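# Shelve floor cartons at the far aisle section

## Task

Pick up every carton lying on the aisle floor and set each one on a shelf of the final shelving section at the far end of the aisle (left or right side is fine). Each carton must rest directly on the shelf board, not on top of another carton, must sit level, and must not overhang the shelf edge. The robot must stay upright and untilted; if it falls over or ends up leaning, the task fails.

## Robot and tools

ROBOT. TidyBot++: a mobile base 0.54 m long, 0.50 m wide and 0.38 m tall on four powered casters, with one seven-joint arm and a two-finger gripper. The shoulder is 0.12 m ahead of the base centre and 0.68 m above the floor. Upper arm 0.42 m, forearm 0.31 m, hand 0.31 m to the hand point. The arm begins folded, hand pointing down, the wrist up to 0.08 m past the base front. Two cameras: base_camera, fixed on the base and looking forward and downward, and wrist_camera, a fisheye on the hand looking along it. Calibration intrinsics and extrinsics are supplied; image results list any changed camera numbers.

FRAMES. Base frame: metres, origin on the floor below the base centre, x forward, y left, z up. The odometry frame is the base frame as it was when the scene began. base_odometry gives x, y and heading (rad, left positive, -3.142 to 3.142) from wheel rotation only, so slipping looks like travel and drift builds up. base_tilt is in degrees, positive when leaning forward or right.

move. Sends one action and returns state plus requested images. A call with no action just reports. Arguments:
- base: object with any of translate_m (forward positive), strafe_m (left positive), both -2 to 2 m, and rotate_rad (counter-clockwise from above positive, -6.3 to 6.3 rad). These are offsets relative to where the base last reported itself, measured along its axes at that moment; the base goes straight to the resulting point while turning at its own rate.
- joints: object keyed by name with absolute angles in rad: joint_1_rad to joint_7_rad, plus gripper_pos (0 open, 1 closed). Limits: joint_2_rad ±2.249, joint_4_rad ±2.579, joint_6_rad ±2.099; the others are unbounded and take the shorter way, so step less than half a turn at a time. joint_1_rad positive turns the arm clockwise seen from above (opposite to heading). joint_2_rad 0 is upper arm vertical, positive leans forward. joint_4_rad 0 is straight, negative bends the forearm forward (with joint_3_rad at 3.14). joint_6_rad negative bends the hand forward. joint_7_rad positive twists a downward hand counter-clockwise from above; at 1.57 fingers open left-right.
- target: a single list of seven numbers [x, y, z, qw, qx, qy, qz], an absolute hand pose in the base frame (metres, then unit quaternion), same layout as the hand_pose line. With target, joints may only contain gripper_pos. The hand point is the centre of the closed pads; its z axis runs along the fingers and the fingers open along its y axis. Reachable height with the hand down is about 0.94 m, only close in.
- speeds: top-speed caps for this action: translate_m and strafe_m 0.05 to 0.5 m/s (when combining both, set it under just one), rotate_rad 0.1 to 1.57 rad/s, gripper_pos 0.234 to 0.993 per s.
- min_time_s: 0.1 to 8 s, the shortest duration for each arm motion.
- cameras: list of "base_camera", "wrist_camera" or "all"; [] for none.
- blocking: true or omitted waits until everything rests; false returns after about half a second while motion continues.

wait: seconds (0 to 10), optional cameras; commands nothing, returns early once running motions settle. stop: optional cameras; brakes all of your running motions. zoom_image: camera plus region [x0, y0, x1, y1] in pixels of that camera's newest image, at most 504 per side. finished_scene: scene (the current scene's number); call nothing after it in that reply.

RESULTS. base_status, joint_status and hand_status read "moving", "done", "off_target" (resting away from the target), or stops such as "contact_stop" and "time_out"; once a stop appears, later calls in the same reply are skipped. "joint command not followed" with "cause:" means a self-collision check held the arm back; "pose unreachable" means the same for a target. hand_pose is where the hand is, hand_target where the commanded joints would place it. motor_effort gives percent of motor maximum, peak in brackets. on_its_own lists uncommanded actions. Watch for ARM HIT, torque_fault, MOTOR HOT, OVER-TEMPERATURE FAULT and limit_stop_at_motor_heat.

TIPS. After a target, fix position error by adding (wanted minus hand_pose) to the previous target xyz. To keep the hand still, resend hand_target, not hand_pose. Held loads make the arm droop; correct the same way. Readings can be a centimetre or two off; trust the images. Thinking time lets the scene keep running.

GRIPPER. The pad gap is roughly 85 x (1 - gripper_pos) mm. A spring makes fingers meet objects slightly earlier than the reading implies. Blocked fingers report off_target and squeeze hard; cartons are empty and crush easily, so close slowly to just beyond first contact. Closed fingertips reach about 19 mm past the hand point.

AVOID. Dropping cartons or releasing them while moving, crushing them, and yanking or twisting the gripper. Don't drive or turn while the arm is snagged on something high, swing a stretched arm sideways, or push into shelves or walls; these can tip the robot. The arm does not avoid obstacles or the base and keeps pushing when blocked. Sustained stretched or loaded poses heat the motors.

Each tool is called after ">>>" in YAML: its name, and indented under it one key for each argument.

## Session

>>> move:

Scene clock: 0.00 s.
base_odometry: x=+0.000 y=+0.000 heading=+0.000
base_tilt: forward=-0.3 right=+0.1
base_status: not commanded
joint_positions: joint_1_rad=+0.001 joint_2_rad=-0.350 joint_3_rad=+3.142 joint_4_rad=-2.534 joint_5_rad=+0.034 joint_6_rad=-0.896 joint_7_rad=+1.597 gripper_pos=+0.002
joint_status: not commanded
motor_effort: joint_1_rad=-1 joint_2_rad=-1 joint_3_rad=+0 joint_4_rad=+11 joint_5_rad=+1 joint_6_rad=+1 joint_7_rad=+0
hand_pose: x=+0.2510 y=-0.0071 z=+0.5856 quat_wxyz=(+0.014, +0.999, +0.022, +0.030) (m; base frame)
hand_target: x=+0.2510 y=-0.0071 z=+0.5856 quat_wxyz=(+0.014, +0.999, +0.022, +0.030) (m; base frame)
hand_status: not commanded
pictures: base_camera, wrist_camera

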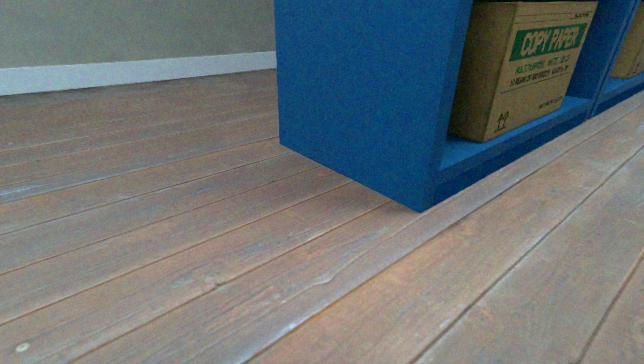

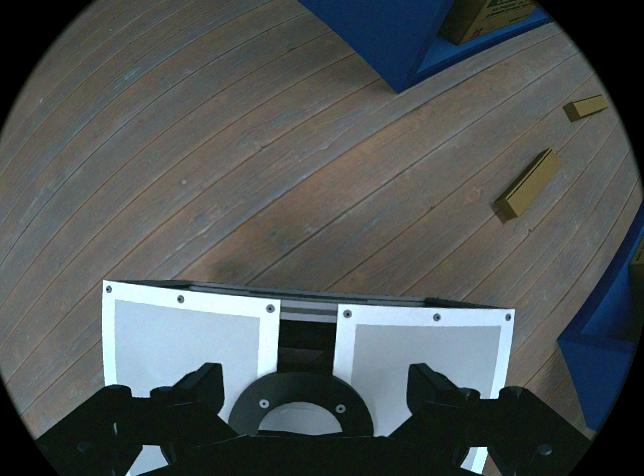

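>>> move:
  base: {"rotate_rad": -0.785}
  cameras: ["all"]

Scene clock: 8.23 s.
move: done
base_odometry: x=+0.000 y=+0.000 heading=-0.785
base_tilt: forward=-0.3 right=+0.0
base_status: done
joint_positions: joint_1_rad=+0.001 joint_2_rad=-0.350 joint_3_rad=+3.142 joint_4_rad=-2.534 joint_5_rad=+0.034 joint_6_rad=-0.896 joint_7_rad=+1.597 gripper_pos=+0.002
joint_status: not commanded
motor_effort: joint_1_rad=-1(2) joint_2_rad=-2(3) joint_3_rad=+0(1) joint_4_rad=+11(12) joint_5_rad=+1(2) joint_6_rad=+1(1) joint_7_rad=+0(1)
hand_pose: x=+0.2510 y=-0.0071 z=+0.5856 quat_wxyz=(+0.014, +0.999, +0.022, +0.030)
hand_target: x=+0.2510 y=-0.0071 z=+0.5856 quat_wxyz=(+0.014, +0.999, +0.022, +0.030)
hand_status: not commanded
pictures: base_camera, wrist_camera

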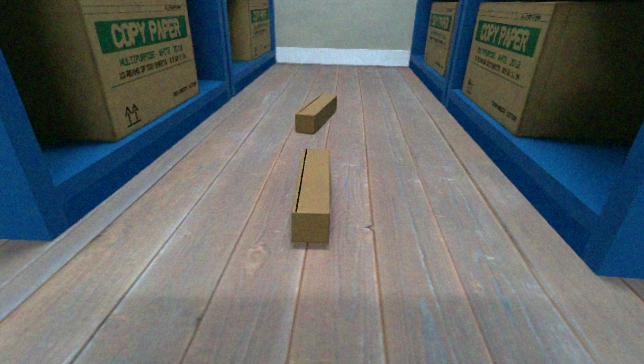

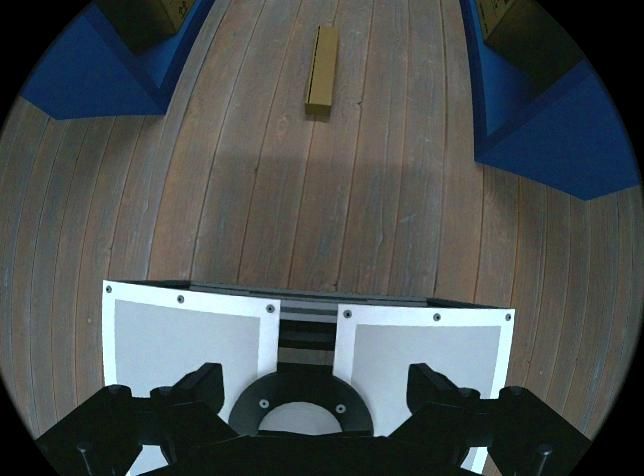

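>>> move:
  joints: {"joint_6_rad": 0.5}
  cameras: ["all"]

Scene clock: 15.27 s.
move: done
base_odometry: x=+0.000 y=+0.000 heading=-0.785
base_tilt: forward=-0.3 right=+0.0
base_status: not commanded
joint_positions: joint_1_rad=+0.001 joint_2_rad=-0.350 joint_3_rad=+3.142 joint_4_rad=-2.534 joint_5_rad=+0.034 joint_6_rad=+0.415 joint_7_rad=+1.597 gripper_pos=+0.002
joint_status: all done
motor_effort: joint_1_rad=-1(1) joint_2_rad=-6(7) joint_3_rad=+0(1) joint_4_rad=+16(16) joint_5_rad=+1(2) joint_6_rad=+9(9) joint_7_rad=+1(1)
hand_pose: x=+0.5371 y=+0.0049 z=+0.8350 quat_wxyz=(+0.013, +0.773, +0.026, +0.634)
hand_target: x=+0.5411 y=+0.0057 z=+0.8609 quat_wxyz=(+0.013, +0.746, +0.026, +0.666)
hand_status: not commanded
pictures: base_camera, wrist_camera
wrist_camera: T_world_to_cam=[[0.02679, -0.99884, 0.04005, -0.04202], [-0.19698, -0.04456, -0.9794, 0.97951], [0.98004, 0.01835, -0.19794, -0.22755]] pos_world=[0.41707, 0.00584, 0.91597]

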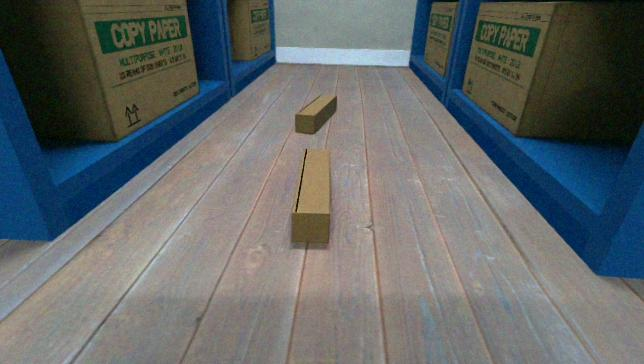

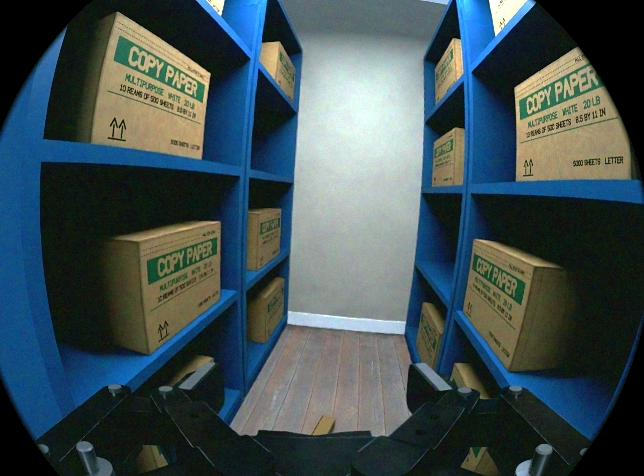

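>>> zoom_image:
  camera: "wrist_camera"
  region: [200, 20, 320, 420]

>>> zoom_image:
  camera: "wrist_camera"
  region: [390, 20, 510, 420]

Scaled by 1.260.

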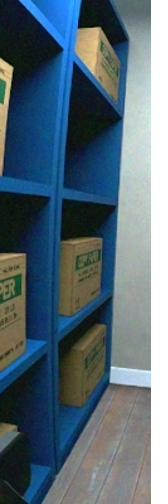

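Scaled by 1.260.

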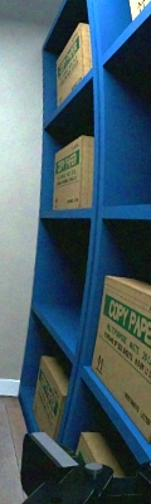

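>>> move:
  base: {"rotate_rad": -0.083}
  joints: {"joint_1_rad": 0, "joint_2_rad": 1.2, "joint_3_rad": 3.1416, "joint_4_rad": -2.0, "joint_5_rad": 0, "joint_6_rad": 0.3, "joint_7_rad": 1.571}
  min_time_s: 3
  cameras: ["all"]

Scene clock: 68.93 s.
move: done
base_odometry: x=+0.000 y=+0.000 heading=-0.867
base_tilt: forward=-0.2 right=+0.0
base_status: done
joint_positions: joint_1_rad=+0.001 joint_2_rad=+1.159 joint_3_rad=+3.143 joint_4_rad=-2.019 joint_5_rad=+0.034 joint_6_rad=+0.372 joint_7_rad=+1.597 gripper_pos=+0.002
joint_status: all done
motor_effort: joint_1_rad=-1(2) joint_2_rad=-30(33) joint_3_rad=+0(2) joint_4_rad=+1(16) joint_5_rad=+1(3) joint_6_rad=+3(10) joint_7_rad=+0(2)
hand_pose: x=+0.5959 y=+0.0037 z=+0.2424 quat_wxyz=(+0.000, +0.985, +0.029, +0.167)
hand_target: x=+0.5673 y=+0.0013 z=+0.2182 quat_wxyz=(+0.000, +0.993, +0.000, +0.121)
hand_status: not commanded
pictures: base_camera, wrist_camera
wrist_camera: T_world_to_cam=[[0.04745, -0.99887, -0.00088, -0.02351], [-0.94326, -0.04452, -0.32906, 0.69774], [0.32865, 0.01645, -0.94431, 0.16656]] pos_world=[0.60452, 0.00484, 0.38686]

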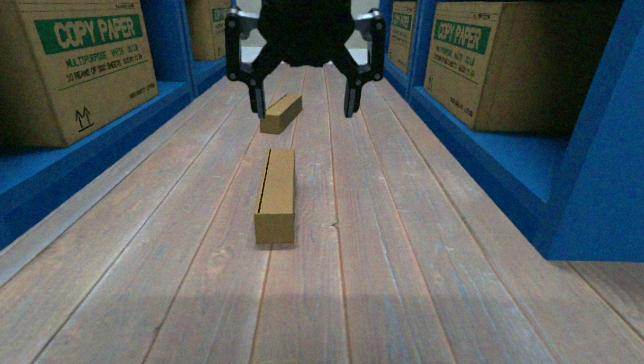

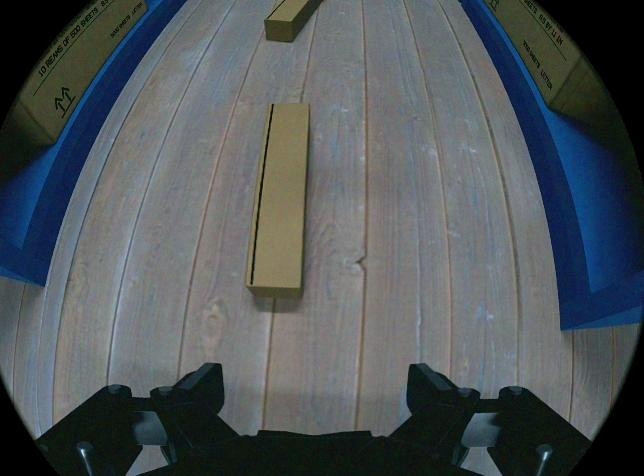

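>>> zoom_image:
  camera: "wrist_camera"
  region: [220, 80, 340, 320]

>>> zoom_image:
  camera: "base_camera"
  region: [220, 80, 340, 260]

Scaled by 2.100.

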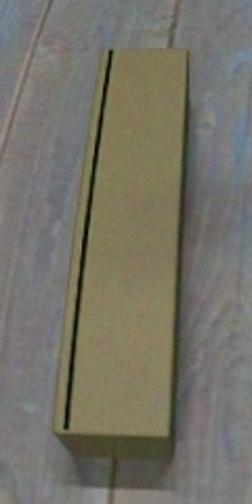

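Scaled by 2.800.

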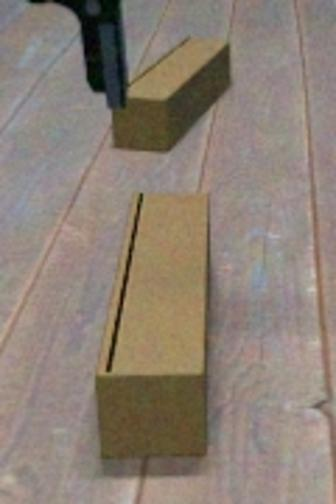

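>>> move:
  base: {"translate_m": 0.1, "strafe_m": 0.042}
  joints: {"joint_1_rad": 0, "joint_2_rad": 1.4646, "joint_3_rad": 3.1416, "joint_4_rad": -1.844, "joint_5_rad": 0, "joint_6_rad": 0.953, "joint_7_rad": 1.571}
  min_time_s: 3
  cameras: ["all"]

Scene clock: 83.07 s.
move: done
base_odometry: x=+0.097 y=-0.049 heading=-0.868
base_tilt: forward=-0.3 right=+0.1
base_status: done
joint_positions: joint_1_rad=+0.001 joint_2_rad=+1.416 joint_3_rad=+3.143 joint_4_rad=-1.862 joint_5_rad=+0.034 joint_6_rad=+0.872 joint_7_rad=+1.597 gripper_pos=+0.002
joint_status: all done
motor_effort: joint_1_rad=-1(3) joint_2_rad=-33(34) joint_3_rad=-2(2) joint_4_rad=+1(2) joint_5_rad=+1(2) joint_6_rad=+6(7) joint_7_rad=+1(3)
hand_pose: x=+0.7005 y=+0.0080 z=+0.2043 quat_wxyz=(-0.003, +0.933, +0.027, +0.359)
hand_target: x=+0.7054 y=+0.0013 z=+0.1964 quat_wxyz=(+0.000, +0.924, +0.000, +0.383)
hand_status: not commanded
pictures: base_camera, wrist_camera
wrist_camera: T_world_to_cam=[[0.04699, -0.99889, 0.00173, -0.02438], [-0.74172, -0.03605, -0.66974, 0.71238], [0.66907, 0.03019, -0.74259, -0.18357]] pos_world=[0.65235, 0.00688, 0.34083]

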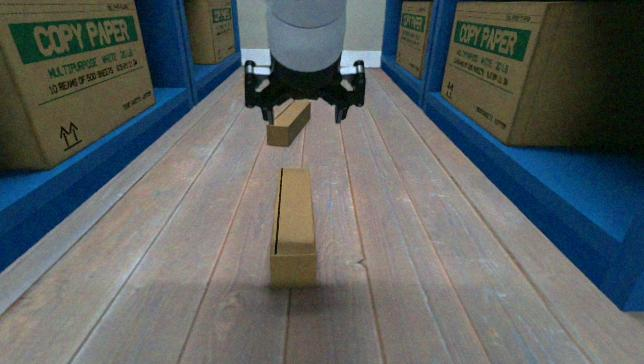

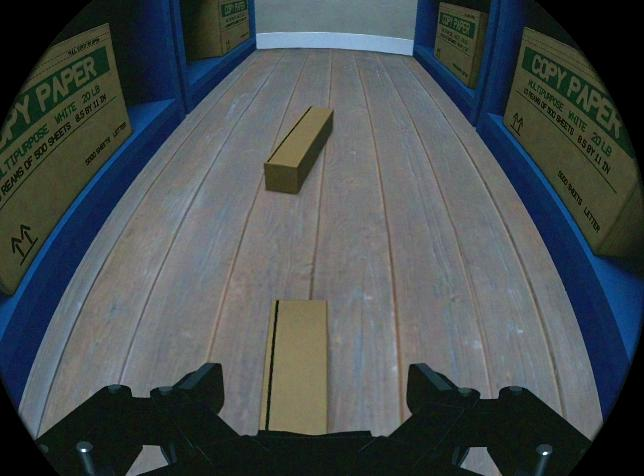

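>>> move:
  base: {"strafe_m": 0.015}
  joints: {"joint_2_rad": 1.747, "joint_4_rad": -1.585, "joint_6_rad": 1.02}
  min_time_s: 2
  cameras: ["all"]

Scene clock: 89.83 s.
move: done
base_odometry: x=+0.108 y=-0.040 heading=-0.868
base_tilt: forward=-0.3 right=+0.1
base_status: done
joint_positions: joint_1_rad=-0.004 joint_2_rad=+1.702 joint_3_rad=+3.140 joint_4_rad=-1.602 joint_5_rad=+0.034 joint_6_rad=+0.939 joint_7_rad=+1.597 gripper_pos=+0.002
joint_status: all done
motor_effort: joint_1_rad=+0(3) joint_2_rad=-34(35) joint_3_rad=-1(2) joint_4_rad=+1(2) joint_5_rad=+1(2) joint_6_rad=+6(7) joint_7_rad=+0(1)
hand_pose: x=+0.7034 y=+0.0131 z=+0.0946 quat_wxyz=(-0.005, +0.925, +0.028, +0.379)
hand_target: x=+0.7034 y=+0.0013 z=+0.0892 quat_wxyz=(+0.000, +0.915, +0.000, +0.403)
hand_status: not commanded
pictures: base_camera, wrist_camera
wrist_camera: T_world_to_cam=[[0.05187, -0.99865, -0.00164, -0.02235], [-0.71294, -0.03588, -0.7003, 0.62394], [0.6993, 0.0375, -0.71384, -0.29122]] pos_world=[0.64964, 0.01099, 0.22903]

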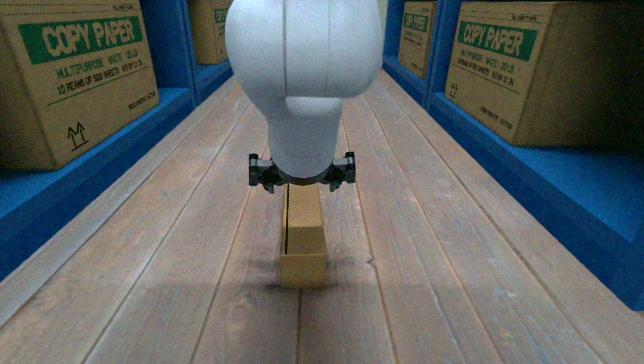

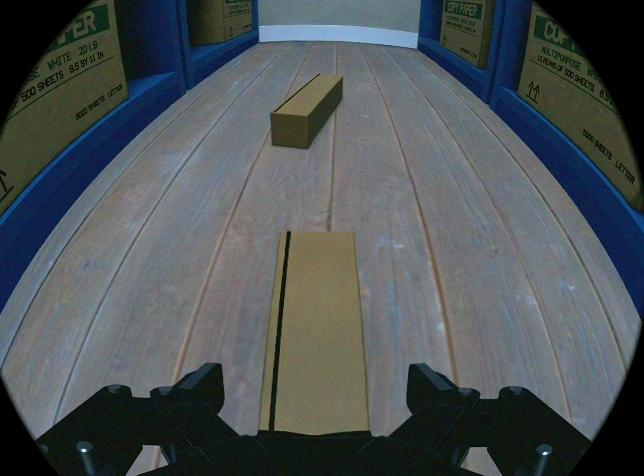

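>>> move:
  joints: {"joint_2_rad": 1.87, "joint_4_rad": -1.425, "joint_6_rad": 1.02}
  min_time_s: 2.5
  cameras: ["all"]

Scene clock: 95.80 s.
move: done
base_odometry: x=+0.108 y=-0.040 heading=-0.868
base_tilt: forward=-0.3 right=+0.0
base_status: not commanded
joint_positions: joint_1_rad=-0.004 joint_2_rad=+1.820 joint_3_rad=+3.140 joint_4_rad=-1.444 joint_5_rad=+0.034 joint_6_rad=+0.939 joint_7_rad=+1.597 gripper_pos=+0.002
joint_status: all done
motor_effort: joint_1_rad=+0(2) joint_2_rad=-33(35) joint_3_rad=-1(2) joint_4_rad=+1(2) joint_5_rad=+1(2) joint_6_rad=+7(8) joint_7_rad=+0(1)
hand_pose: x=+0.7150 y=+0.0131 z=+0.0528 quat_wxyz=(-0.005, +0.917, +0.028, +0.397)
hand_target: x=+0.7103 y=+0.0013 z=+0.0456 quat_wxyz=(+0.000, +0.908, +0.000, +0.420)
hand_status: not commanded
pictures: base_camera, wrist_camera
wrist_camera: T_world_to_cam=[[0.05168, -0.99866, 0.00035, -0.02299], [-0.68438, -0.03567, -0.72825, 0.5839], [0.72729, 0.0374, -0.68531, -0.35066]] pos_world=[0.65583, 0.01099, 0.18493]

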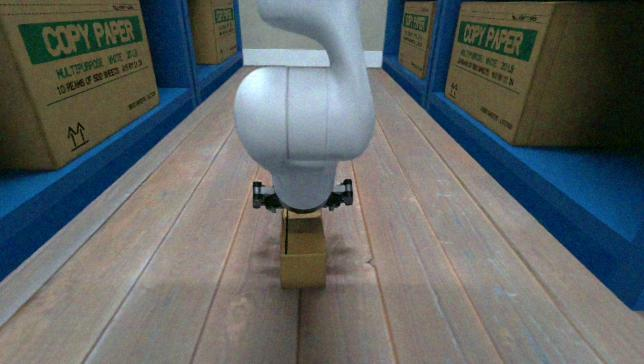

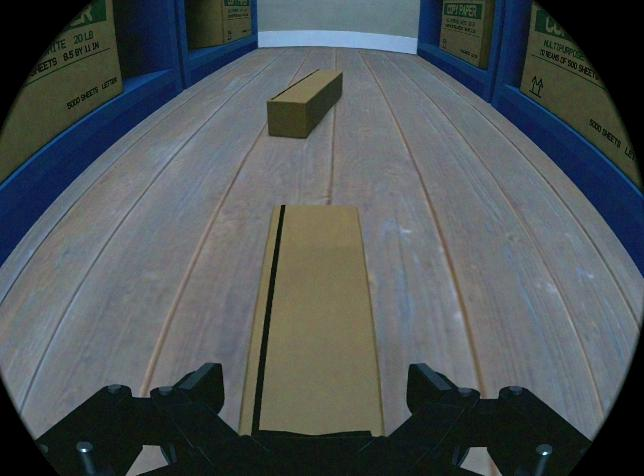

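>>> move:
  joints: {"joint_2_rad": 1.892, "joint_4_rad": -1.43, "joint_6_rad": 1.02}
  cameras: ["wrist_camera"]

Scene clock: 99.10 s.
move: done
base_odometry: x=+0.108 y=-0.040 heading=-0.868
base_tilt: forward=-0.3 right=+0.0
base_status: not commanded
joint_positions: joint_1_rad=-0.004 joint_2_rad=+1.849 joint_3_rad=+3.140 joint_4_rad=-1.444 joint_5_rad=+0.034 joint_6_rad=+0.942 joint_7_rad=+1.597 gripper_pos=+0.002
joint_status: all done
motor_effort: joint_1_rad=-1(1) joint_2_rad=-32(34) joint_3_rad=-2(2) joint_4_rad=+0(2) joint_5_rad=+1(2) joint_6_rad=+7(7) joint_7_rad=+1(1)
hand_pose: x=+0.6976 y=+0.0131 z=+0.0368 quat_wxyz=(-0.005, +0.922, +0.028, +0.385)
hand_target: x=+0.6936 y=+0.0013 z=+0.0318 quat_wxyz=(+0.000, +0.913, +0.000, +0.408)
hand_status: not commanded
wrist_camera: T_world_to_cam=[[0.05168, -0.99866, -0.00097, -0.02203], [-0.70282, -0.03568, -0.71047, 0.5726], [0.70949, 0.0374, -0.70372, -0.33588]] pos_world=[0.64187, 0.01099, 0.17043]

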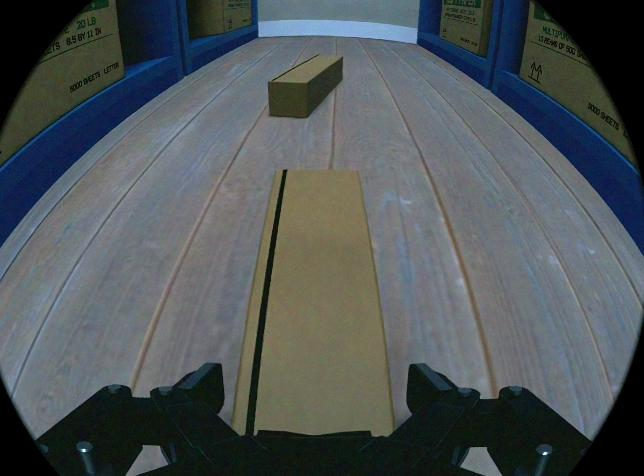

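>>> move:
  joints: {"gripper_pos": 0.28}
  speeds: {"gripper_pos": 0.234}
  cameras: ["wrist_camera"]

>>> move:
  joints: {"gripper_pos": 0.31}
  speeds: {"gripper_pos": 0.234}
  cameras: ["wrist_camera"]

Scene clock: 102.57 s.
move: done
base_odometry: x=+0.108 y=-0.040 heading=-0.868
base_tilt: forward=-0.3 right=+0.1
base_status: not commanded
joint_positions: joint_1_rad=-0.004 joint_2_rad=+1.849 joint_3_rad=+3.140 joint_4_rad=-1.444 joint_5_rad=+0.034 joint_6_rad=+0.943 joint_7_rad=+1.597 gripper_pos=+0.279
joint_status: all done
motor_effort: joint_1_rad=-1(2) joint_2_rad=-32(33) joint_3_rad=-1(2) joint_4_rad=+1(1) joint_5_rad=+1(2) joint_6_rad=+7(7) joint_7_rad=+0(1)
hand_pose: x=+0.6977 y=+0.0131 z=+0.0370 quat_wxyz=(-0.005, +0.922, +0.028, +0.386)
hand_target: x=+0.6936 y=+0.0013 z=+0.0318 quat_wxyz=(+0.000, +0.913, +0.000, +0.408)
hand_status: not commanded
wrist_camera: T_world_to_cam=[[0.05161, -0.99867, -0.00101, -0.02199], [-0.70232, -0.03558, -0.71097, 0.57251], [0.70999, 0.0374, -0.70322, -0.33629]] pos_world=[0.64198, 0.01099, 0.17053]

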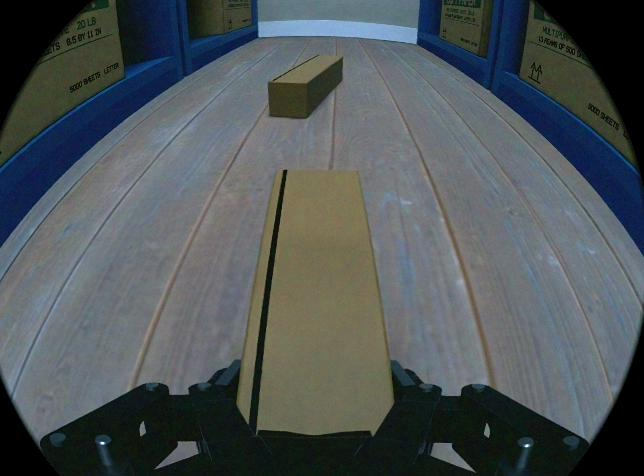

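Scene clock: 103.27 s.
move: done
base_odometry: x=+0.108 y=-0.040 heading=-0.868
base_tilt: forward=-0.3 right=+0.0
base_status: not commanded
joint_positions: joint_1_rad=-0.004 joint_2_rad=+1.849 joint_3_rad=+3.140 joint_4_rad=-1.444 joint_5_rad=+0.034 joint_6_rad=+0.943 joint_7_rad=+1.597 gripper_pos=+0.311
joint_status: all done
motor_effort: joint_1_rad=-1(2) joint_2_rad=-32(33) joint_3_rad=-1(2) joint_4_rad=+1(1) joint_5_rad=+1(2) joint_6_rad=+6(7) joint_7_rad=+0(1)
hand_pose: x=+0.6978 y=+0.0131 z=+0.0370 quat_wxyz=(-0.005, +0.922, +0.028, +0.386)
hand_target: x=+0.6936 y=+0.0013 z=+0.0318 quat_wxyz=(+0.000, +0.913, +0.000, +0.408)
hand_status: not commanded
wrist_camera: T_world_to_cam=[[0.05161, -0.99867, -0.00099, -0.02199], [-0.70212, -0.03558, -0.71117, 0.57241], [0.71018, 0.0374, -0.70302, -0.33645]] pos_world=[0.64198, 0.01099, 0.17053]

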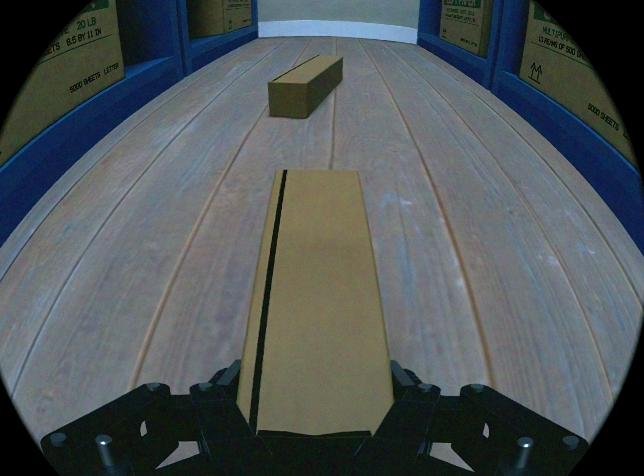

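>>> move:
  joints: {"gripper_pos": 0.33}
  speeds: {"gripper_pos": 0.234}

>>> move:
  joints: {"gripper_pos": 0.345}
  speeds: {"gripper_pos": 0.234}
  cameras: ["wrist_camera"]

Scene clock: 107.00 s.
move: done
base_odometry: x=+0.108 y=-0.040 heading=-0.868
base_tilt: forward=-0.3 right=+0.1
base_status: not commanded
joint_positions: joint_1_rad=-0.004 joint_2_rad=+1.849 joint_3_rad=+3.140 joint_4_rad=-1.444 joint_5_rad=+0.034 joint_6_rad=+0.943 joint_7_rad=+1.597 gripper_pos=+0.329
joint_status: all done
motor_effort: joint_1_rad=-1(1) joint_2_rad=-31(32) joint_3_rad=-1(1) joint_4_rad=+1(1) joint_5_rad=+1(1) joint_6_rad=+6(7) joint_7_rad=+1(1)
hand_pose: x=+0.6979 y=+0.0131 z=+0.0371 quat_wxyz=(-0.005, +0.922, +0.028, +0.386)
hand_target: x=+0.6936 y=+0.0013 z=+0.0318 quat_wxyz=(+0.000, +0.913, +0.000, +0.408)
hand_status: not commanded
pictures: none

Scene clock: 108.07 s.
move: done
base_odometry: x=+0.108 y=-0.040 heading=-0.868
base_tilt: forward=-0.2 right=+0.0
base_status: not commanded
joint_positions: joint_1_rad=-0.004 joint_2_rad=+1.849 joint_3_rad=+3.140 joint_4_rad=-1.444 joint_5_rad=+0.034 joint_6_rad=+0.944 joint_7_rad=+1.597 gripper_pos=+0.341
joint_status: all done
motor_effort: joint_1_rad=-1(2) joint_2_rad=-32(32) joint_3_rad=-1(1) joint_4_rad=+1(1) joint_5_rad=+1(2) joint_6_rad=+6(7) joint_7_rad=+1(1)
hand_pose: x=+0.6980 y=+0.0131 z=+0.0373 quat_wxyz=(-0.005, +0.922, +0.028, +0.386)
hand_target: x=+0.6936 y=+0.0013 z=+0.0318 quat_wxyz=(+0.000, +0.913, +0.000, +0.408)
hand_status: not commanded
wrist_camera: T_world_to_cam=[[0.05161, -0.99867, -0.00094, -0.022], [-0.70132, -0.03557, -0.71196, 0.57224], [0.71098, 0.0374, -0.70222, -0.33703]] pos_world=[0.64208, 0.01099, 0.17073]

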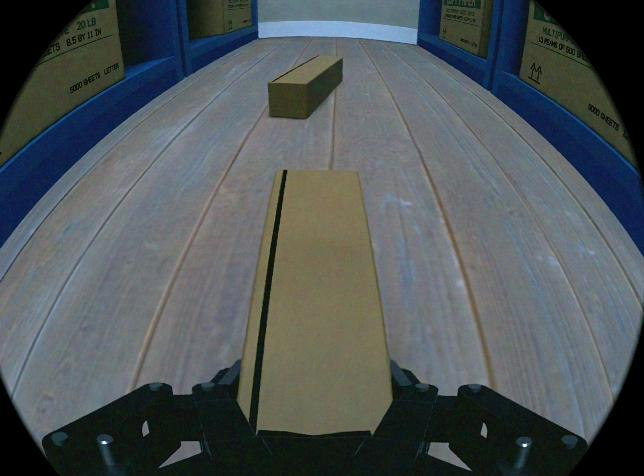

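>>> move:
  joints: {"joint_2_rad": 1.80, "joint_4_rad": -1.51, "joint_6_rad": 1.02}
  min_time_s: 2
  cameras: ["all"]

Scene clock: 111.50 s.
move: done
base_odometry: x=+0.108 y=-0.040 heading=-0.868
base_tilt: forward=-0.3 right=+0.0
base_status: not commanded
joint_positions: joint_1_rad=-0.004 joint_2_rad=+1.842 joint_3_rad=+3.140 joint_4_rad=-1.484 joint_5_rad=+0.034 joint_6_rad=+0.959 joint_7_rad=+1.597 gripper_pos=+0.341
joint_status: all done
motor_effort: joint_1_rad=-1(1) joint_2_rad=-30(32) joint_3_rad=-1(2) joint_4_rad=-1(2) joint_5_rad=+1(2) joint_6_rad=+4(7) joint_7_rad=+0(1)
hand_pose: x=+0.6839 y=+0.0131 z=+0.0374 quat_wxyz=(-0.006, +0.926, +0.028, +0.377)
hand_target: x=+0.7103 y=+0.0013 z=+0.0712 quat_wxyz=(+0.000, +0.911, +0.000, +0.413)
hand_status: not commanded
pictures: base_camera, wrist_camera
wrist_camera: T_world_to_cam=[[0.05159, -0.99867, -0.00235, -0.02115], [-0.71485, -0.03528, -0.69839, 0.5712], [0.69737, 0.03771, -0.71572, -0.31708]] pos_world=[0.63054, 0.01099, 0.17193]

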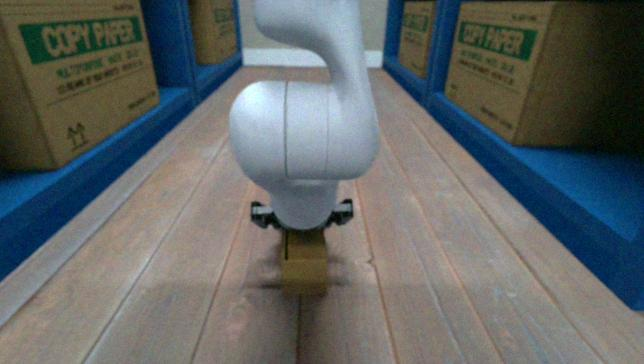

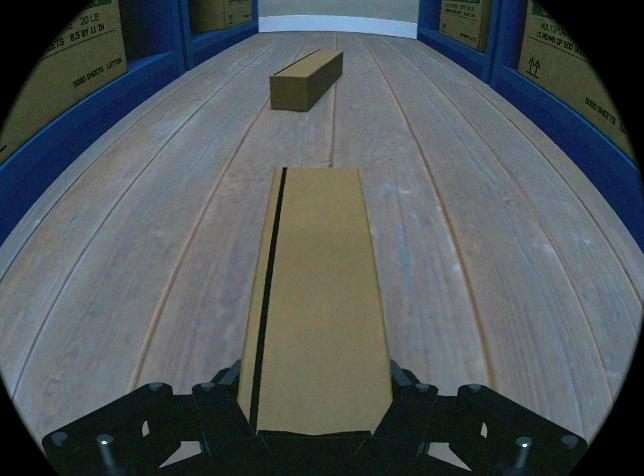

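>>> move:
  joints: {"joint_2_rad": 1.66, "joint_4_rad": -1.58, "joint_6_rad": 1.02}
  min_time_s: 2
  cameras: ["all"]

Scene clock: 115.40 s.
move: done
base_odometry: x=+0.108 y=-0.040 heading=-0.868
base_tilt: forward=-0.2 right=+0.1
base_status: not commanded
joint_positions: joint_1_rad=-0.004 joint_2_rad=+1.720 joint_3_rad=+3.140 joint_4_rad=-1.563 joint_5_rad=+0.034 joint_6_rad=+0.959 joint_7_rad=+1.597 gripper_pos=+0.341
joint_status: all done
motor_effort: joint_1_rad=-1(2) joint_2_rad=-34(35) joint_3_rad=-1(2) joint_4_rad=+1(2) joint_5_rad=+1(2) joint_6_rad=+7(8) joint_7_rad=+0(1)
hand_pose: x=+0.7175 y=+0.0133 z=+0.0952 quat_wxyz=(-0.005, +0.917, +0.028, +0.397)
hand_target: x=+0.7552 y=+0.0013 z=+0.1433 quat_wxyz=(+0.000, +0.896, +0.000, +0.445)
hand_status: not commanded
pictures: base_camera, wrist_camera
wrist_camera: T_world_to_cam=[[0.05172, -0.99866, -0.00033, -0.0229], [-0.68398, -0.03518, -0.72865, 0.61625], [0.72767, 0.03791, -0.68488, -0.32384]] pos_world=[0.65833, 0.01109, 0.22723]

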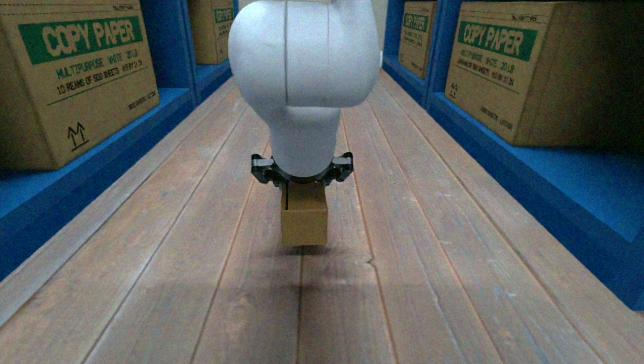

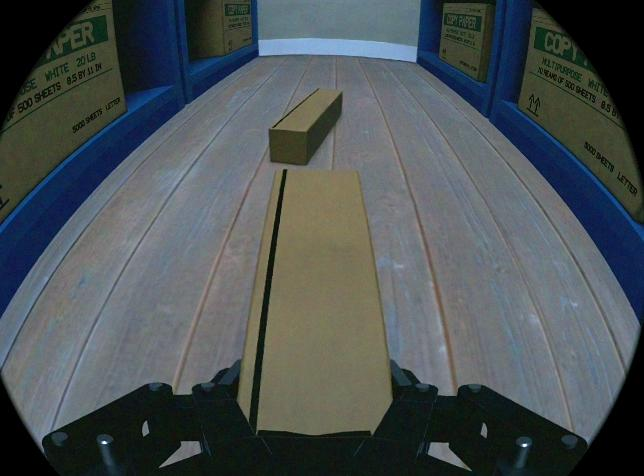

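>>> move:
  base: {"translate_m": -0.35}

>>> move:
  base: {"strafe_m": 0.35}
  cameras: ["all"]

Scene clock: 120.60 s.
move: done
base_odometry: x=-0.118 y=+0.228 heading=-0.868
base_tilt: forward=-0.3 right=+0.1
base_status: done
joint_positions: joint_1_rad=-0.004 joint_2_rad=+1.708 joint_3_rad=+3.140 joint_4_rad=-1.577 joint_5_rad=+0.034 joint_6_rad=+0.959 joint_7_rad=+1.597 gripper_pos=+0.341
joint_status: not commanded
motor_effort: joint_1_rad=-1(2) joint_2_rad=-34(37) joint_3_rad=+0(2) joint_4_rad=+1(4) joint_5_rad=+1(2) joint_6_rad=+7(8) joint_7_rad=+1(1)
hand_pose: x=+0.7172 y=+0.0130 z=+0.0996 quat_wxyz=(-0.005, +0.918, +0.028, +0.396)
hand_target: x=+0.7552 y=+0.0013 z=+0.1433 quat_wxyz=(+0.000, +0.896, +0.000, +0.445)
hand_status: not commanded
pictures: none

Scene clock: 122.47 s.
move: done
base_odometry: x=+0.149 y=+0.454 heading=-0.868
base_tilt: forward=-0.2 right=+0.0
base_status: done
joint_positions: joint_1_rad=-0.010 joint_2_rad=+1.708 joint_3_rad=+3.136 joint_4_rad=-1.577 joint_5_rad=+0.034 joint_6_rad=+0.959 joint_7_rad=+1.597 gripper_pos=+0.341
joint_status: not commanded
motor_effort: joint_1_rad=-1(4) joint_2_rad=-33(35) joint_3_rad=-1(3) joint_4_rad=+1(2) joint_5_rad=+1(2) joint_6_rad=+7(7) joint_7_rad=+1(1)
hand_pose: x=+0.7171 y=+0.0190 z=+0.0997 quat_wxyz=(-0.008, +0.918, +0.030, +0.396)
hand_target: x=+0.7552 y=+0.0013 z=+0.1433 quat_wxyz=(+0.000, +0.896, +0.000, +0.445)
hand_status: not commanded
pictures: base_camera, wrist_camera
wrist_camera: T_world_to_cam=[[0.05708, -0.99836, -0.00463, -0.02062], [-0.68526, -0.0358, -0.72742, 0.62033], [0.72606, 0.0447, -0.68618, -0.31948]] pos_world=[0.65823, 0.0159, 0.23193]

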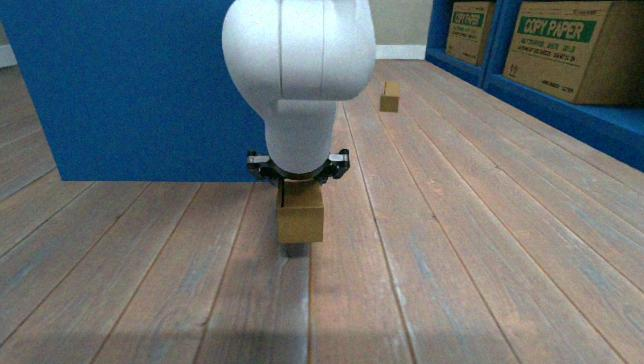

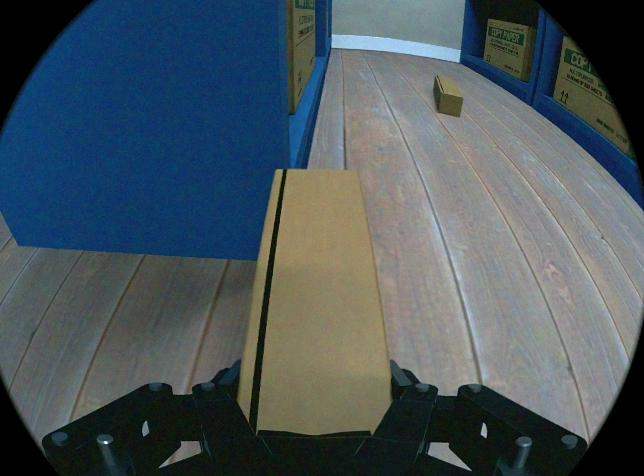

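>>> move:
  joints: {"joint_2_rad": 1.84, "joint_4_rad": -1.43, "joint_6_rad": 0.83}
  min_time_s: 2.5
  cameras: ["base_camera"]

Scene clock: 129.33 s.
move: done
base_odometry: x=+0.149 y=+0.454 heading=-0.868
base_tilt: forward=-0.2 right=+0.1
base_status: not commanded
joint_positions: joint_1_rad=-0.010 joint_2_rad=+1.795 joint_3_rad=+3.136 joint_4_rad=-1.449 joint_5_rad=+0.034 joint_6_rad=+0.904 joint_7_rad=+1.597 gripper_pos=+0.341
joint_status: all done
motor_effort: joint_1_rad=-1(2) joint_2_rad=-35(36) joint_3_rad=-1(2) joint_4_rad=+1(3) joint_5_rad=+1(2) joint_6_rad=+7(8) joint_7_rad=+0(1)
hand_pose: x=+0.7202 y=+0.0185 z=+0.0591 quat_wxyz=(-0.007, +0.920, +0.030, +0.390)
hand_target: x=+0.6853 y=+0.0013 z=+0.0204 quat_wxyz=(+0.000, +0.939, +0.000, +0.344)
hand_status: not commanded

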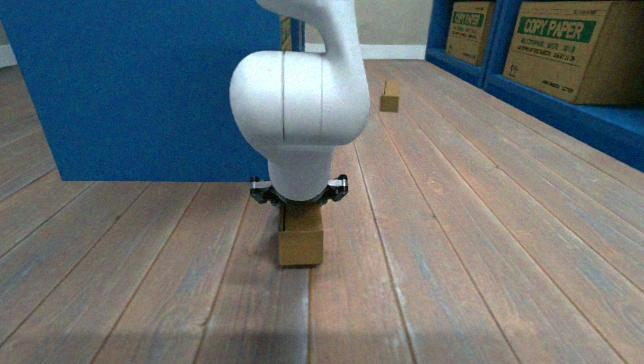

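>>> move:
  joints: {"joint_2_rad": 1.862, "joint_4_rad": -1.43, "joint_6_rad": 0.83}
  min_time_s: 1.5

>>> move:
  joints: {"joint_2_rad": 1.874, "joint_4_rad": -1.43, "joint_6_rad": 0.83}
  min_time_s: 1

>>> move:
  joints: {"joint_2_rad": 1.886, "joint_4_rad": -1.43, "joint_6_rad": 0.83}
  min_time_s: 1
  cameras: ["all"]

Scene clock: 133.00 s.
move: done
base_odometry: x=+0.149 y=+0.454 heading=-0.868
base_tilt: forward=-0.2 right=+0.0
base_status: not commanded
joint_positions: joint_1_rad=-0.010 joint_2_rad=+1.814 joint_3_rad=+3.136 joint_4_rad=-1.449 joint_5_rad=+0.034 joint_6_rad=+0.903 joint_7_rad=+1.597 gripper_pos=+0.341
joint_status: all done
motor_effort: joint_1_rad=-1(1) joint_2_rad=-34(35) joint_3_rad=-1(2) joint_4_rad=+1(2) joint_5_rad=+1(2) joint_6_rad=+7(8) joint_7_rad=+1(1)
hand_pose: x=+0.7084 y=+0.0184 z=+0.0478 quat_wxyz=(-0.008, +0.924, +0.030, +0.381)
hand_target: x=+0.6706 y=+0.0013 z=+0.0081 quat_wxyz=(+0.000, +0.943, +0.000, +0.333)
hand_status: not commanded
pictures: none

Scene clock: 134.27 s.
move: done
base_odometry: x=+0.149 y=+0.454 heading=-0.868
base_tilt: forward=-0.3 right=+0.0
base_status: not commanded
joint_positions: joint_1_rad=-0.010 joint_2_rad=+1.826 joint_3_rad=+3.136 joint_4_rad=-1.449 joint_5_rad=+0.034 joint_6_rad=+0.903 joint_7_rad=+1.597 gripper_pos=+0.341
joint_status: all done
motor_effort: joint_1_rad=-1(2) joint_2_rad=-33(35) joint_3_rad=-1(2) joint_4_rad=+1(2) joint_5_rad=+2(2) joint_6_rad=+7(8) joint_7_rad=+1(1)
hand_pose: x=+0.7006 y=+0.0183 z=+0.0407 quat_wxyz=(-0.008, +0.926, +0.030, +0.375)
hand_target: x=+0.6625 y=+0.0013 z=+0.0015 quat_wxyz=(+0.000, +0.945, +0.000, +0.328)
hand_status: not commanded
pictures: none

Scene clock: 135.57 s.
move: done
base_odometry: x=+0.149 y=+0.454 heading=-0.868
base_tilt: forward=-0.3 right=+0.1
base_status: not commanded
joint_positions: joint_1_rad=-0.010 joint_2_rad=+1.829 joint_3_rad=+3.136 joint_4_rad=-1.447 joint_5_rad=+0.034 joint_6_rad=+0.903 joint_7_rad=+1.597 gripper_pos=+0.341
joint_status: all done
motor_effort: joint_1_rad=-1(1) joint_2_rad=-31(34) joint_3_rad=-1(2) joint_4_rad=+1(1) joint_5_rad=+1(2) joint_6_rad=+6(8) joint_7_rad=+0(1)
hand_pose: x=+0.6996 y=+0.0183 z=+0.0390 quat_wxyz=(-0.008, +0.927, +0.030, +0.375)
hand_target: x=+0.6543 y=+0.0013 z=-0.0050 quat_wxyz=(+0.000, +0.947, +0.000, +0.322)
hand_status: not commanded
pictures: base_camera, wrist_camera
wrist_camera: T_world_to_cam=[[0.0568, -0.99837, -0.00491, -0.02033], [-0.71859, -0.03747, -0.69443, 0.58617], [0.69312, 0.04297, -0.71954, -0.32399]] pos_world=[0.64693, 0.01559, 0.17383]

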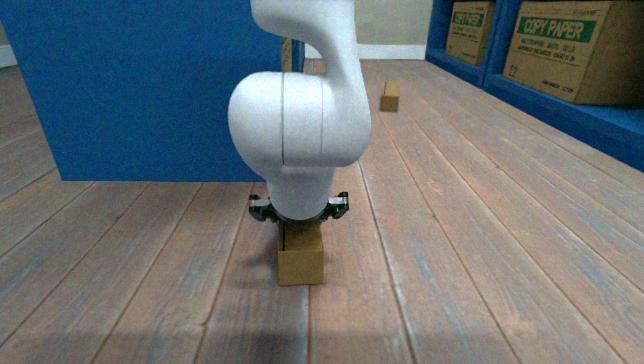

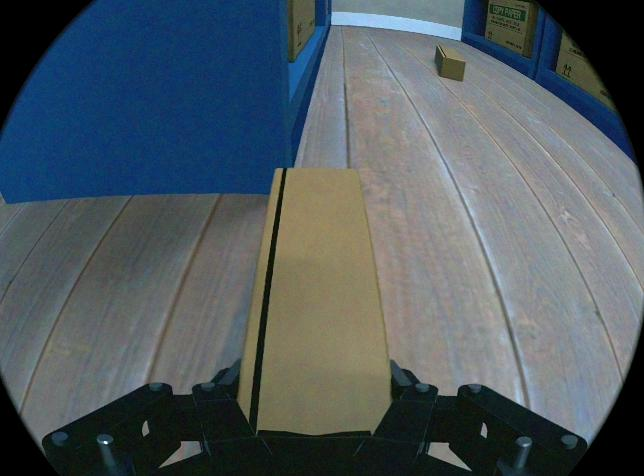

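>>> move:
  joints: {"gripper_pos": 0.0}
  speeds: {"gripper_pos": 0.234}

>>> move:
  joints: {"joint_2_rad": 1.66, "joint_4_rad": -1.60, "joint_6_rad": 0.98}
  min_time_s: 2

>>> move:
  joints: {"joint_2_rad": 1.4, "joint_4_rad": -1.90, "joint_6_rad": 0.98}
  min_time_s: 1.5
  cameras: ["all"]

Scene clock: 141.80 s.
move: done
base_odometry: x=+0.149 y=+0.454 heading=-0.868
base_tilt: forward=-0.3 right=+0.0
base_status: not commanded
joint_positions: joint_1_rad=-0.010 joint_2_rad=+1.837 joint_3_rad=+3.136 joint_4_rad=-1.447 joint_5_rad=+0.034 joint_6_rad=+0.901 joint_7_rad=+1.597 gripper_pos=+0.002
joint_status: all done
motor_effort: joint_1_rad=-1(1) joint_2_rad=-32(34) joint_3_rad=-1(2) joint_4_rad=+1(1) joint_5_rad=+1(2) joint_6_rad=+7(7) joint_7_rad=+0(1)
hand_pose: x=+0.6940 y=+0.0182 z=+0.0339 quat_wxyz=(-0.008, +0.928, +0.030, +0.370)
hand_target: x=+0.6543 y=+0.0013 z=-0.0050 quat_wxyz=(+0.000, +0.947, +0.000, +0.322)
hand_status: not commanded
pictures: none

Scene clock: 144.13 s.
move: done
base_odometry: x=+0.149 y=+0.454 heading=-0.868
base_tilt: forward=-0.3 right=+0.1
base_status: not commanded
joint_positions: joint_1_rad=-0.010 joint_2_rad=+1.716 joint_3_rad=+3.136 joint_4_rad=-1.583 joint_5_rad=+0.034 joint_6_rad=+0.905 joint_7_rad=+1.597 gripper_pos=+0.002
joint_status: all done
motor_effort: joint_1_rad=+0(2) joint_2_rad=-33(34) joint_3_rad=-1(2) joint_4_rad=+0(1) joint_5_rad=+1(2) joint_6_rad=+7(7) joint_7_rad=+0(1)
hand_pose: x=+0.6977 y=+0.0185 z=+0.0826 quat_wxyz=(-0.008, +0.930, +0.030, +0.366)
hand_target: x=+0.7372 y=+0.0013 z=+0.1295 quat_wxyz=(+0.000, +0.909, +0.000, +0.418)
hand_status: not commanded
pictures: none

Scene clock: 145.97 s.
move: done
base_odometry: x=+0.149 y=+0.454 heading=-0.868
base_tilt: forward=-0.3 right=+0.0
base_status: not commanded
joint_positions: joint_1_rad=-0.010 joint_2_rad=+1.453 joint_3_rad=+3.136 joint_4_rad=-1.884 joint_5_rad=+0.034 joint_6_rad=+0.906 joint_7_rad=+1.597 gripper_pos=+0.002
joint_status: all done
motor_effort: joint_1_rad=+0(1) joint_2_rad=-33(35) joint_3_rad=-2(2) joint_4_rad=+0(1) joint_5_rad=+2(2) joint_6_rad=+6(7) joint_7_rad=+0(1)
hand_pose: x=+0.6780 y=+0.0186 z=+0.1867 quat_wxyz=(-0.009, +0.937, +0.031, +0.347)
hand_target: x=+0.7120 y=+0.0013 z=+0.2309 quat_wxyz=(+0.000, +0.917, +0.000, +0.399)
hand_status: not commanded
pictures: base_camera, wrist_camera
wrist_camera: T_world_to_cam=[[0.05884, -0.99823, -0.00797, -0.01893], [-0.75818, -0.0395, -0.65085, 0.69209], [0.64938, 0.04434, -0.75917, -0.16578]] pos_world=[0.6335, 0.01579, 0.32444]

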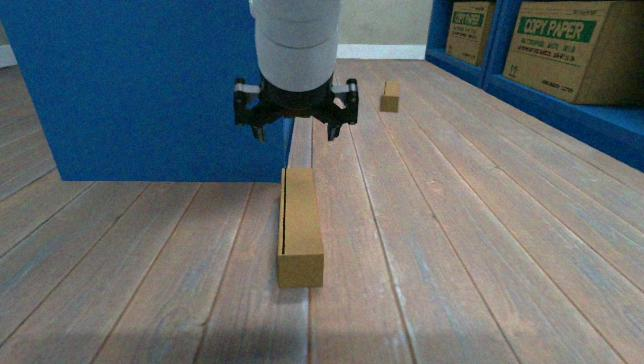

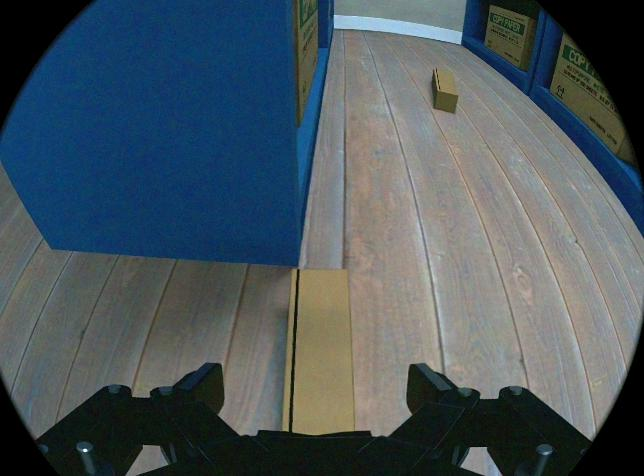

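>>> move:
  base: {"strafe_m": -0.33}

>>> move:
  base: {"translate_m": 0.80}
  joints: {"joint_1_rad": 0.0, "joint_2_rad": 1.2, "joint_4_rad": -2.0, "joint_6_rad": 0.9}
  min_time_s: 2
  cameras: ["all"]

Scene clock: 163.77 s.
move: done
base_odometry: x=-0.103 y=+0.241 heading=-0.868
base_tilt: forward=-0.3 right=+0.1
base_status: done
joint_positions: joint_1_rad=+0.007 joint_2_rad=+1.452 joint_3_rad=+3.146 joint_4_rad=-1.885 joint_5_rad=+0.034 joint_6_rad=+0.906 joint_7_rad=+1.597 gripper_pos=+0.002
joint_status: not commanded
motor_effort: joint_1_rad=-1(5) joint_2_rad=-33(34) joint_3_rad=-1(4) joint_4_rad=+0(1) joint_5_rad=+1(3) joint_6_rad=+6(7) joint_7_rad=+0(1)
hand_pose: x=+0.6786 y=+0.0033 z=+0.1874 quat_wxyz=(-0.001, +0.937, +0.024, +0.348)
hand_target: x=+0.7120 y=+0.0013 z=+0.2309 quat_wxyz=(+0.000, +0.917, +0.000, +0.399)
hand_status: not commanded
pictures: none

Scene clock: 166.53 s.
move: done
base_odometry: x=+0.414 y=-0.370 heading=-0.868
base_tilt: forward=-0.3 right=+0.0
base_status: done
joint_positions: joint_1_rad=+0.007 joint_2_rad=+1.253 joint_3_rad=+3.146 joint_4_rad=-1.984 joint_5_rad=+0.034 joint_6_rad=+0.906 joint_7_rad=+1.597 gripper_pos=+0.002
joint_status: all done
motor_effort: joint_1_rad=-1(2) joint_2_rad=-33(34) joint_3_rad=-1(2) joint_4_rad=+2(2) joint_5_rad=+1(2) joint_6_rad=+7(8) joint_7_rad=+0(1)
hand_pose: x=+0.7140 y=+0.0030 z=+0.2855 quat_wxyz=(+0.000, +0.919, +0.024, +0.394)
hand_target: x=+0.7250 y=+0.0013 z=+0.3131 quat_wxyz=(+0.000, +0.913, +0.000, +0.408)
hand_status: not commanded
pictures: base_camera, wrist_camera
wrist_camera: T_world_to_cam=[[0.03938, -0.9992, 0.00658, -0.02611], [-0.68948, -0.03194, -0.7236, 0.75474], [0.72323, 0.02396, -0.69019, -0.18585]] pos_world=[0.65582, 0.00247, 0.41803]

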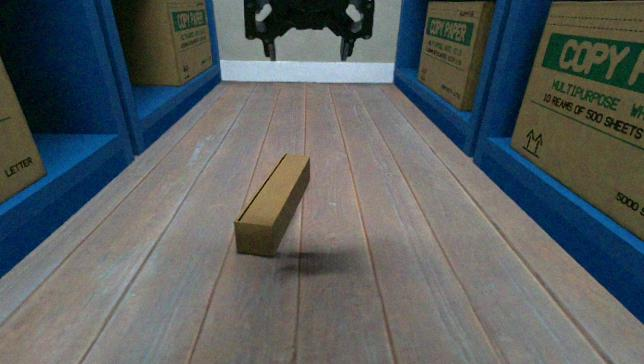

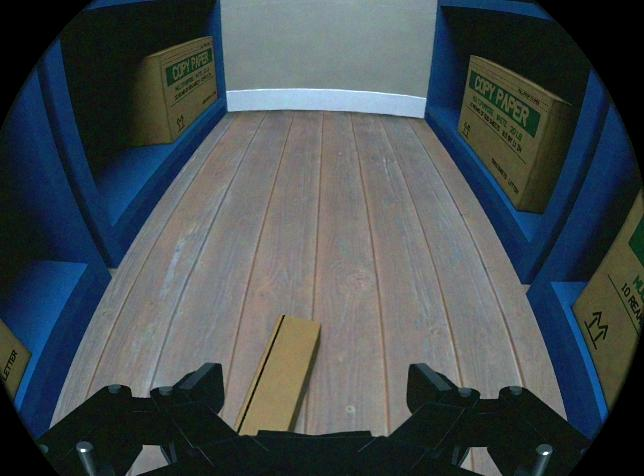

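>>> zoom_image:
  camera: "base_camera"
  region: [220, 140, 330, 270]

>>> zoom_image:
  camera: "wrist_camera"
  region: [220, 300, 340, 450]

Scaled by 3.877.

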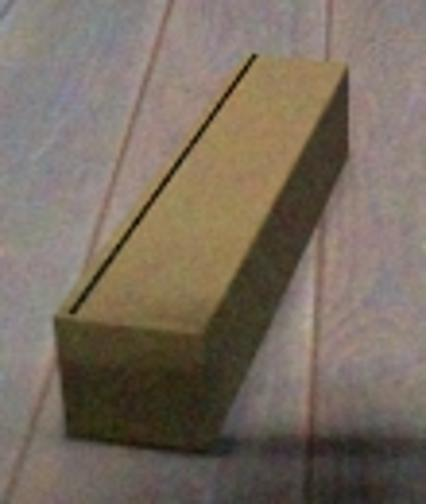

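Scaled by 3.360.

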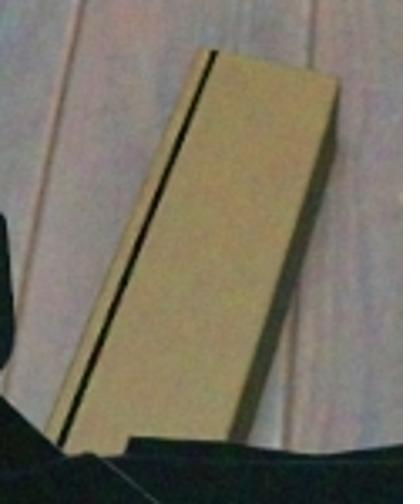

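>>> move:
  base: {"translate_m": 0.045}
  joints: {"joint_1_rad": -0.275, "joint_2_rad": 1.493, "joint_4_rad": -1.71, "joint_5_rad": -0.5, "joint_6_rad": 0.734}
  min_time_s: 2
  cameras: ["all"]

Scene clock: 178.87 s.
move: done
base_odometry: x=+0.444 y=-0.405 heading=-0.869
base_tilt: forward=-0.3 right=+0.0
base_status: done
joint_positions: joint_1_rad=-0.258 joint_2_rad=+1.448 joint_3_rad=+3.146 joint_4_rad=-1.727 joint_5_rad=-0.433 joint_6_rad=+0.809 joint_7_rad=+1.597 gripper_pos=+0.002
joint_status: all done
motor_effort: joint_1_rad=-1(2) joint_2_rad=-35(37) joint_3_rad=+0(2) joint_4_rad=+2(4) joint_5_rad=+1(2) joint_6_rad=+6(8) joint_7_rad=+1(1)
hand_pose: x=+0.7277 y=+0.0620 z=+0.1980 quat_wxyz=(+0.046, +0.923, -0.066, +0.378)
hand_target: x=+0.6933 y=+0.0595 z=+0.1588 quat_wxyz=(+0.051, +0.937, -0.100, +0.330)
hand_status: not commanded
pictures: base_camera, wrist_camera
wrist_camera: T_world_to_cam=[[-0.16027, -0.9868, 0.02322, 0.17411], [-0.70509, 0.09799, -0.70231, 0.70177], [0.69076, -0.12894, -0.71149, -0.22022]] pos_world=[0.67484, 0.07464, 0.33213]

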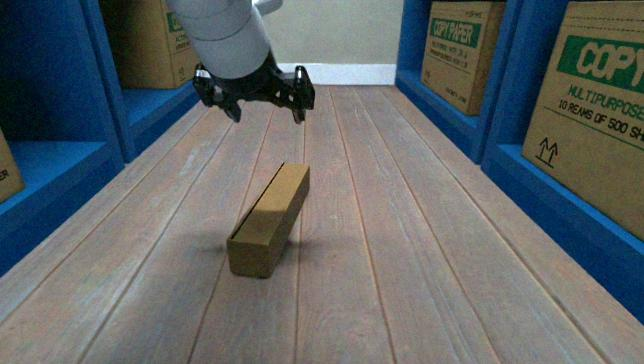

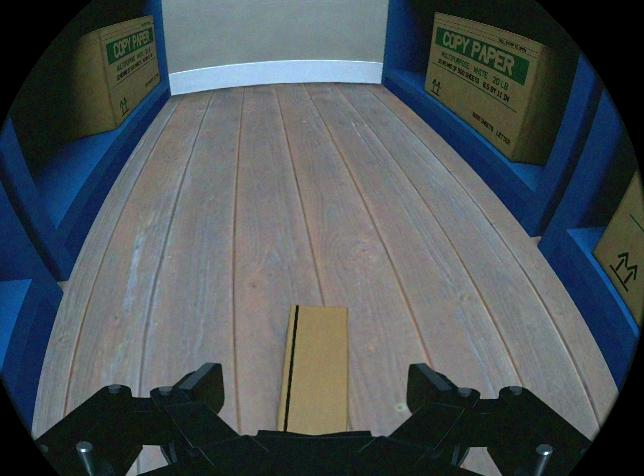

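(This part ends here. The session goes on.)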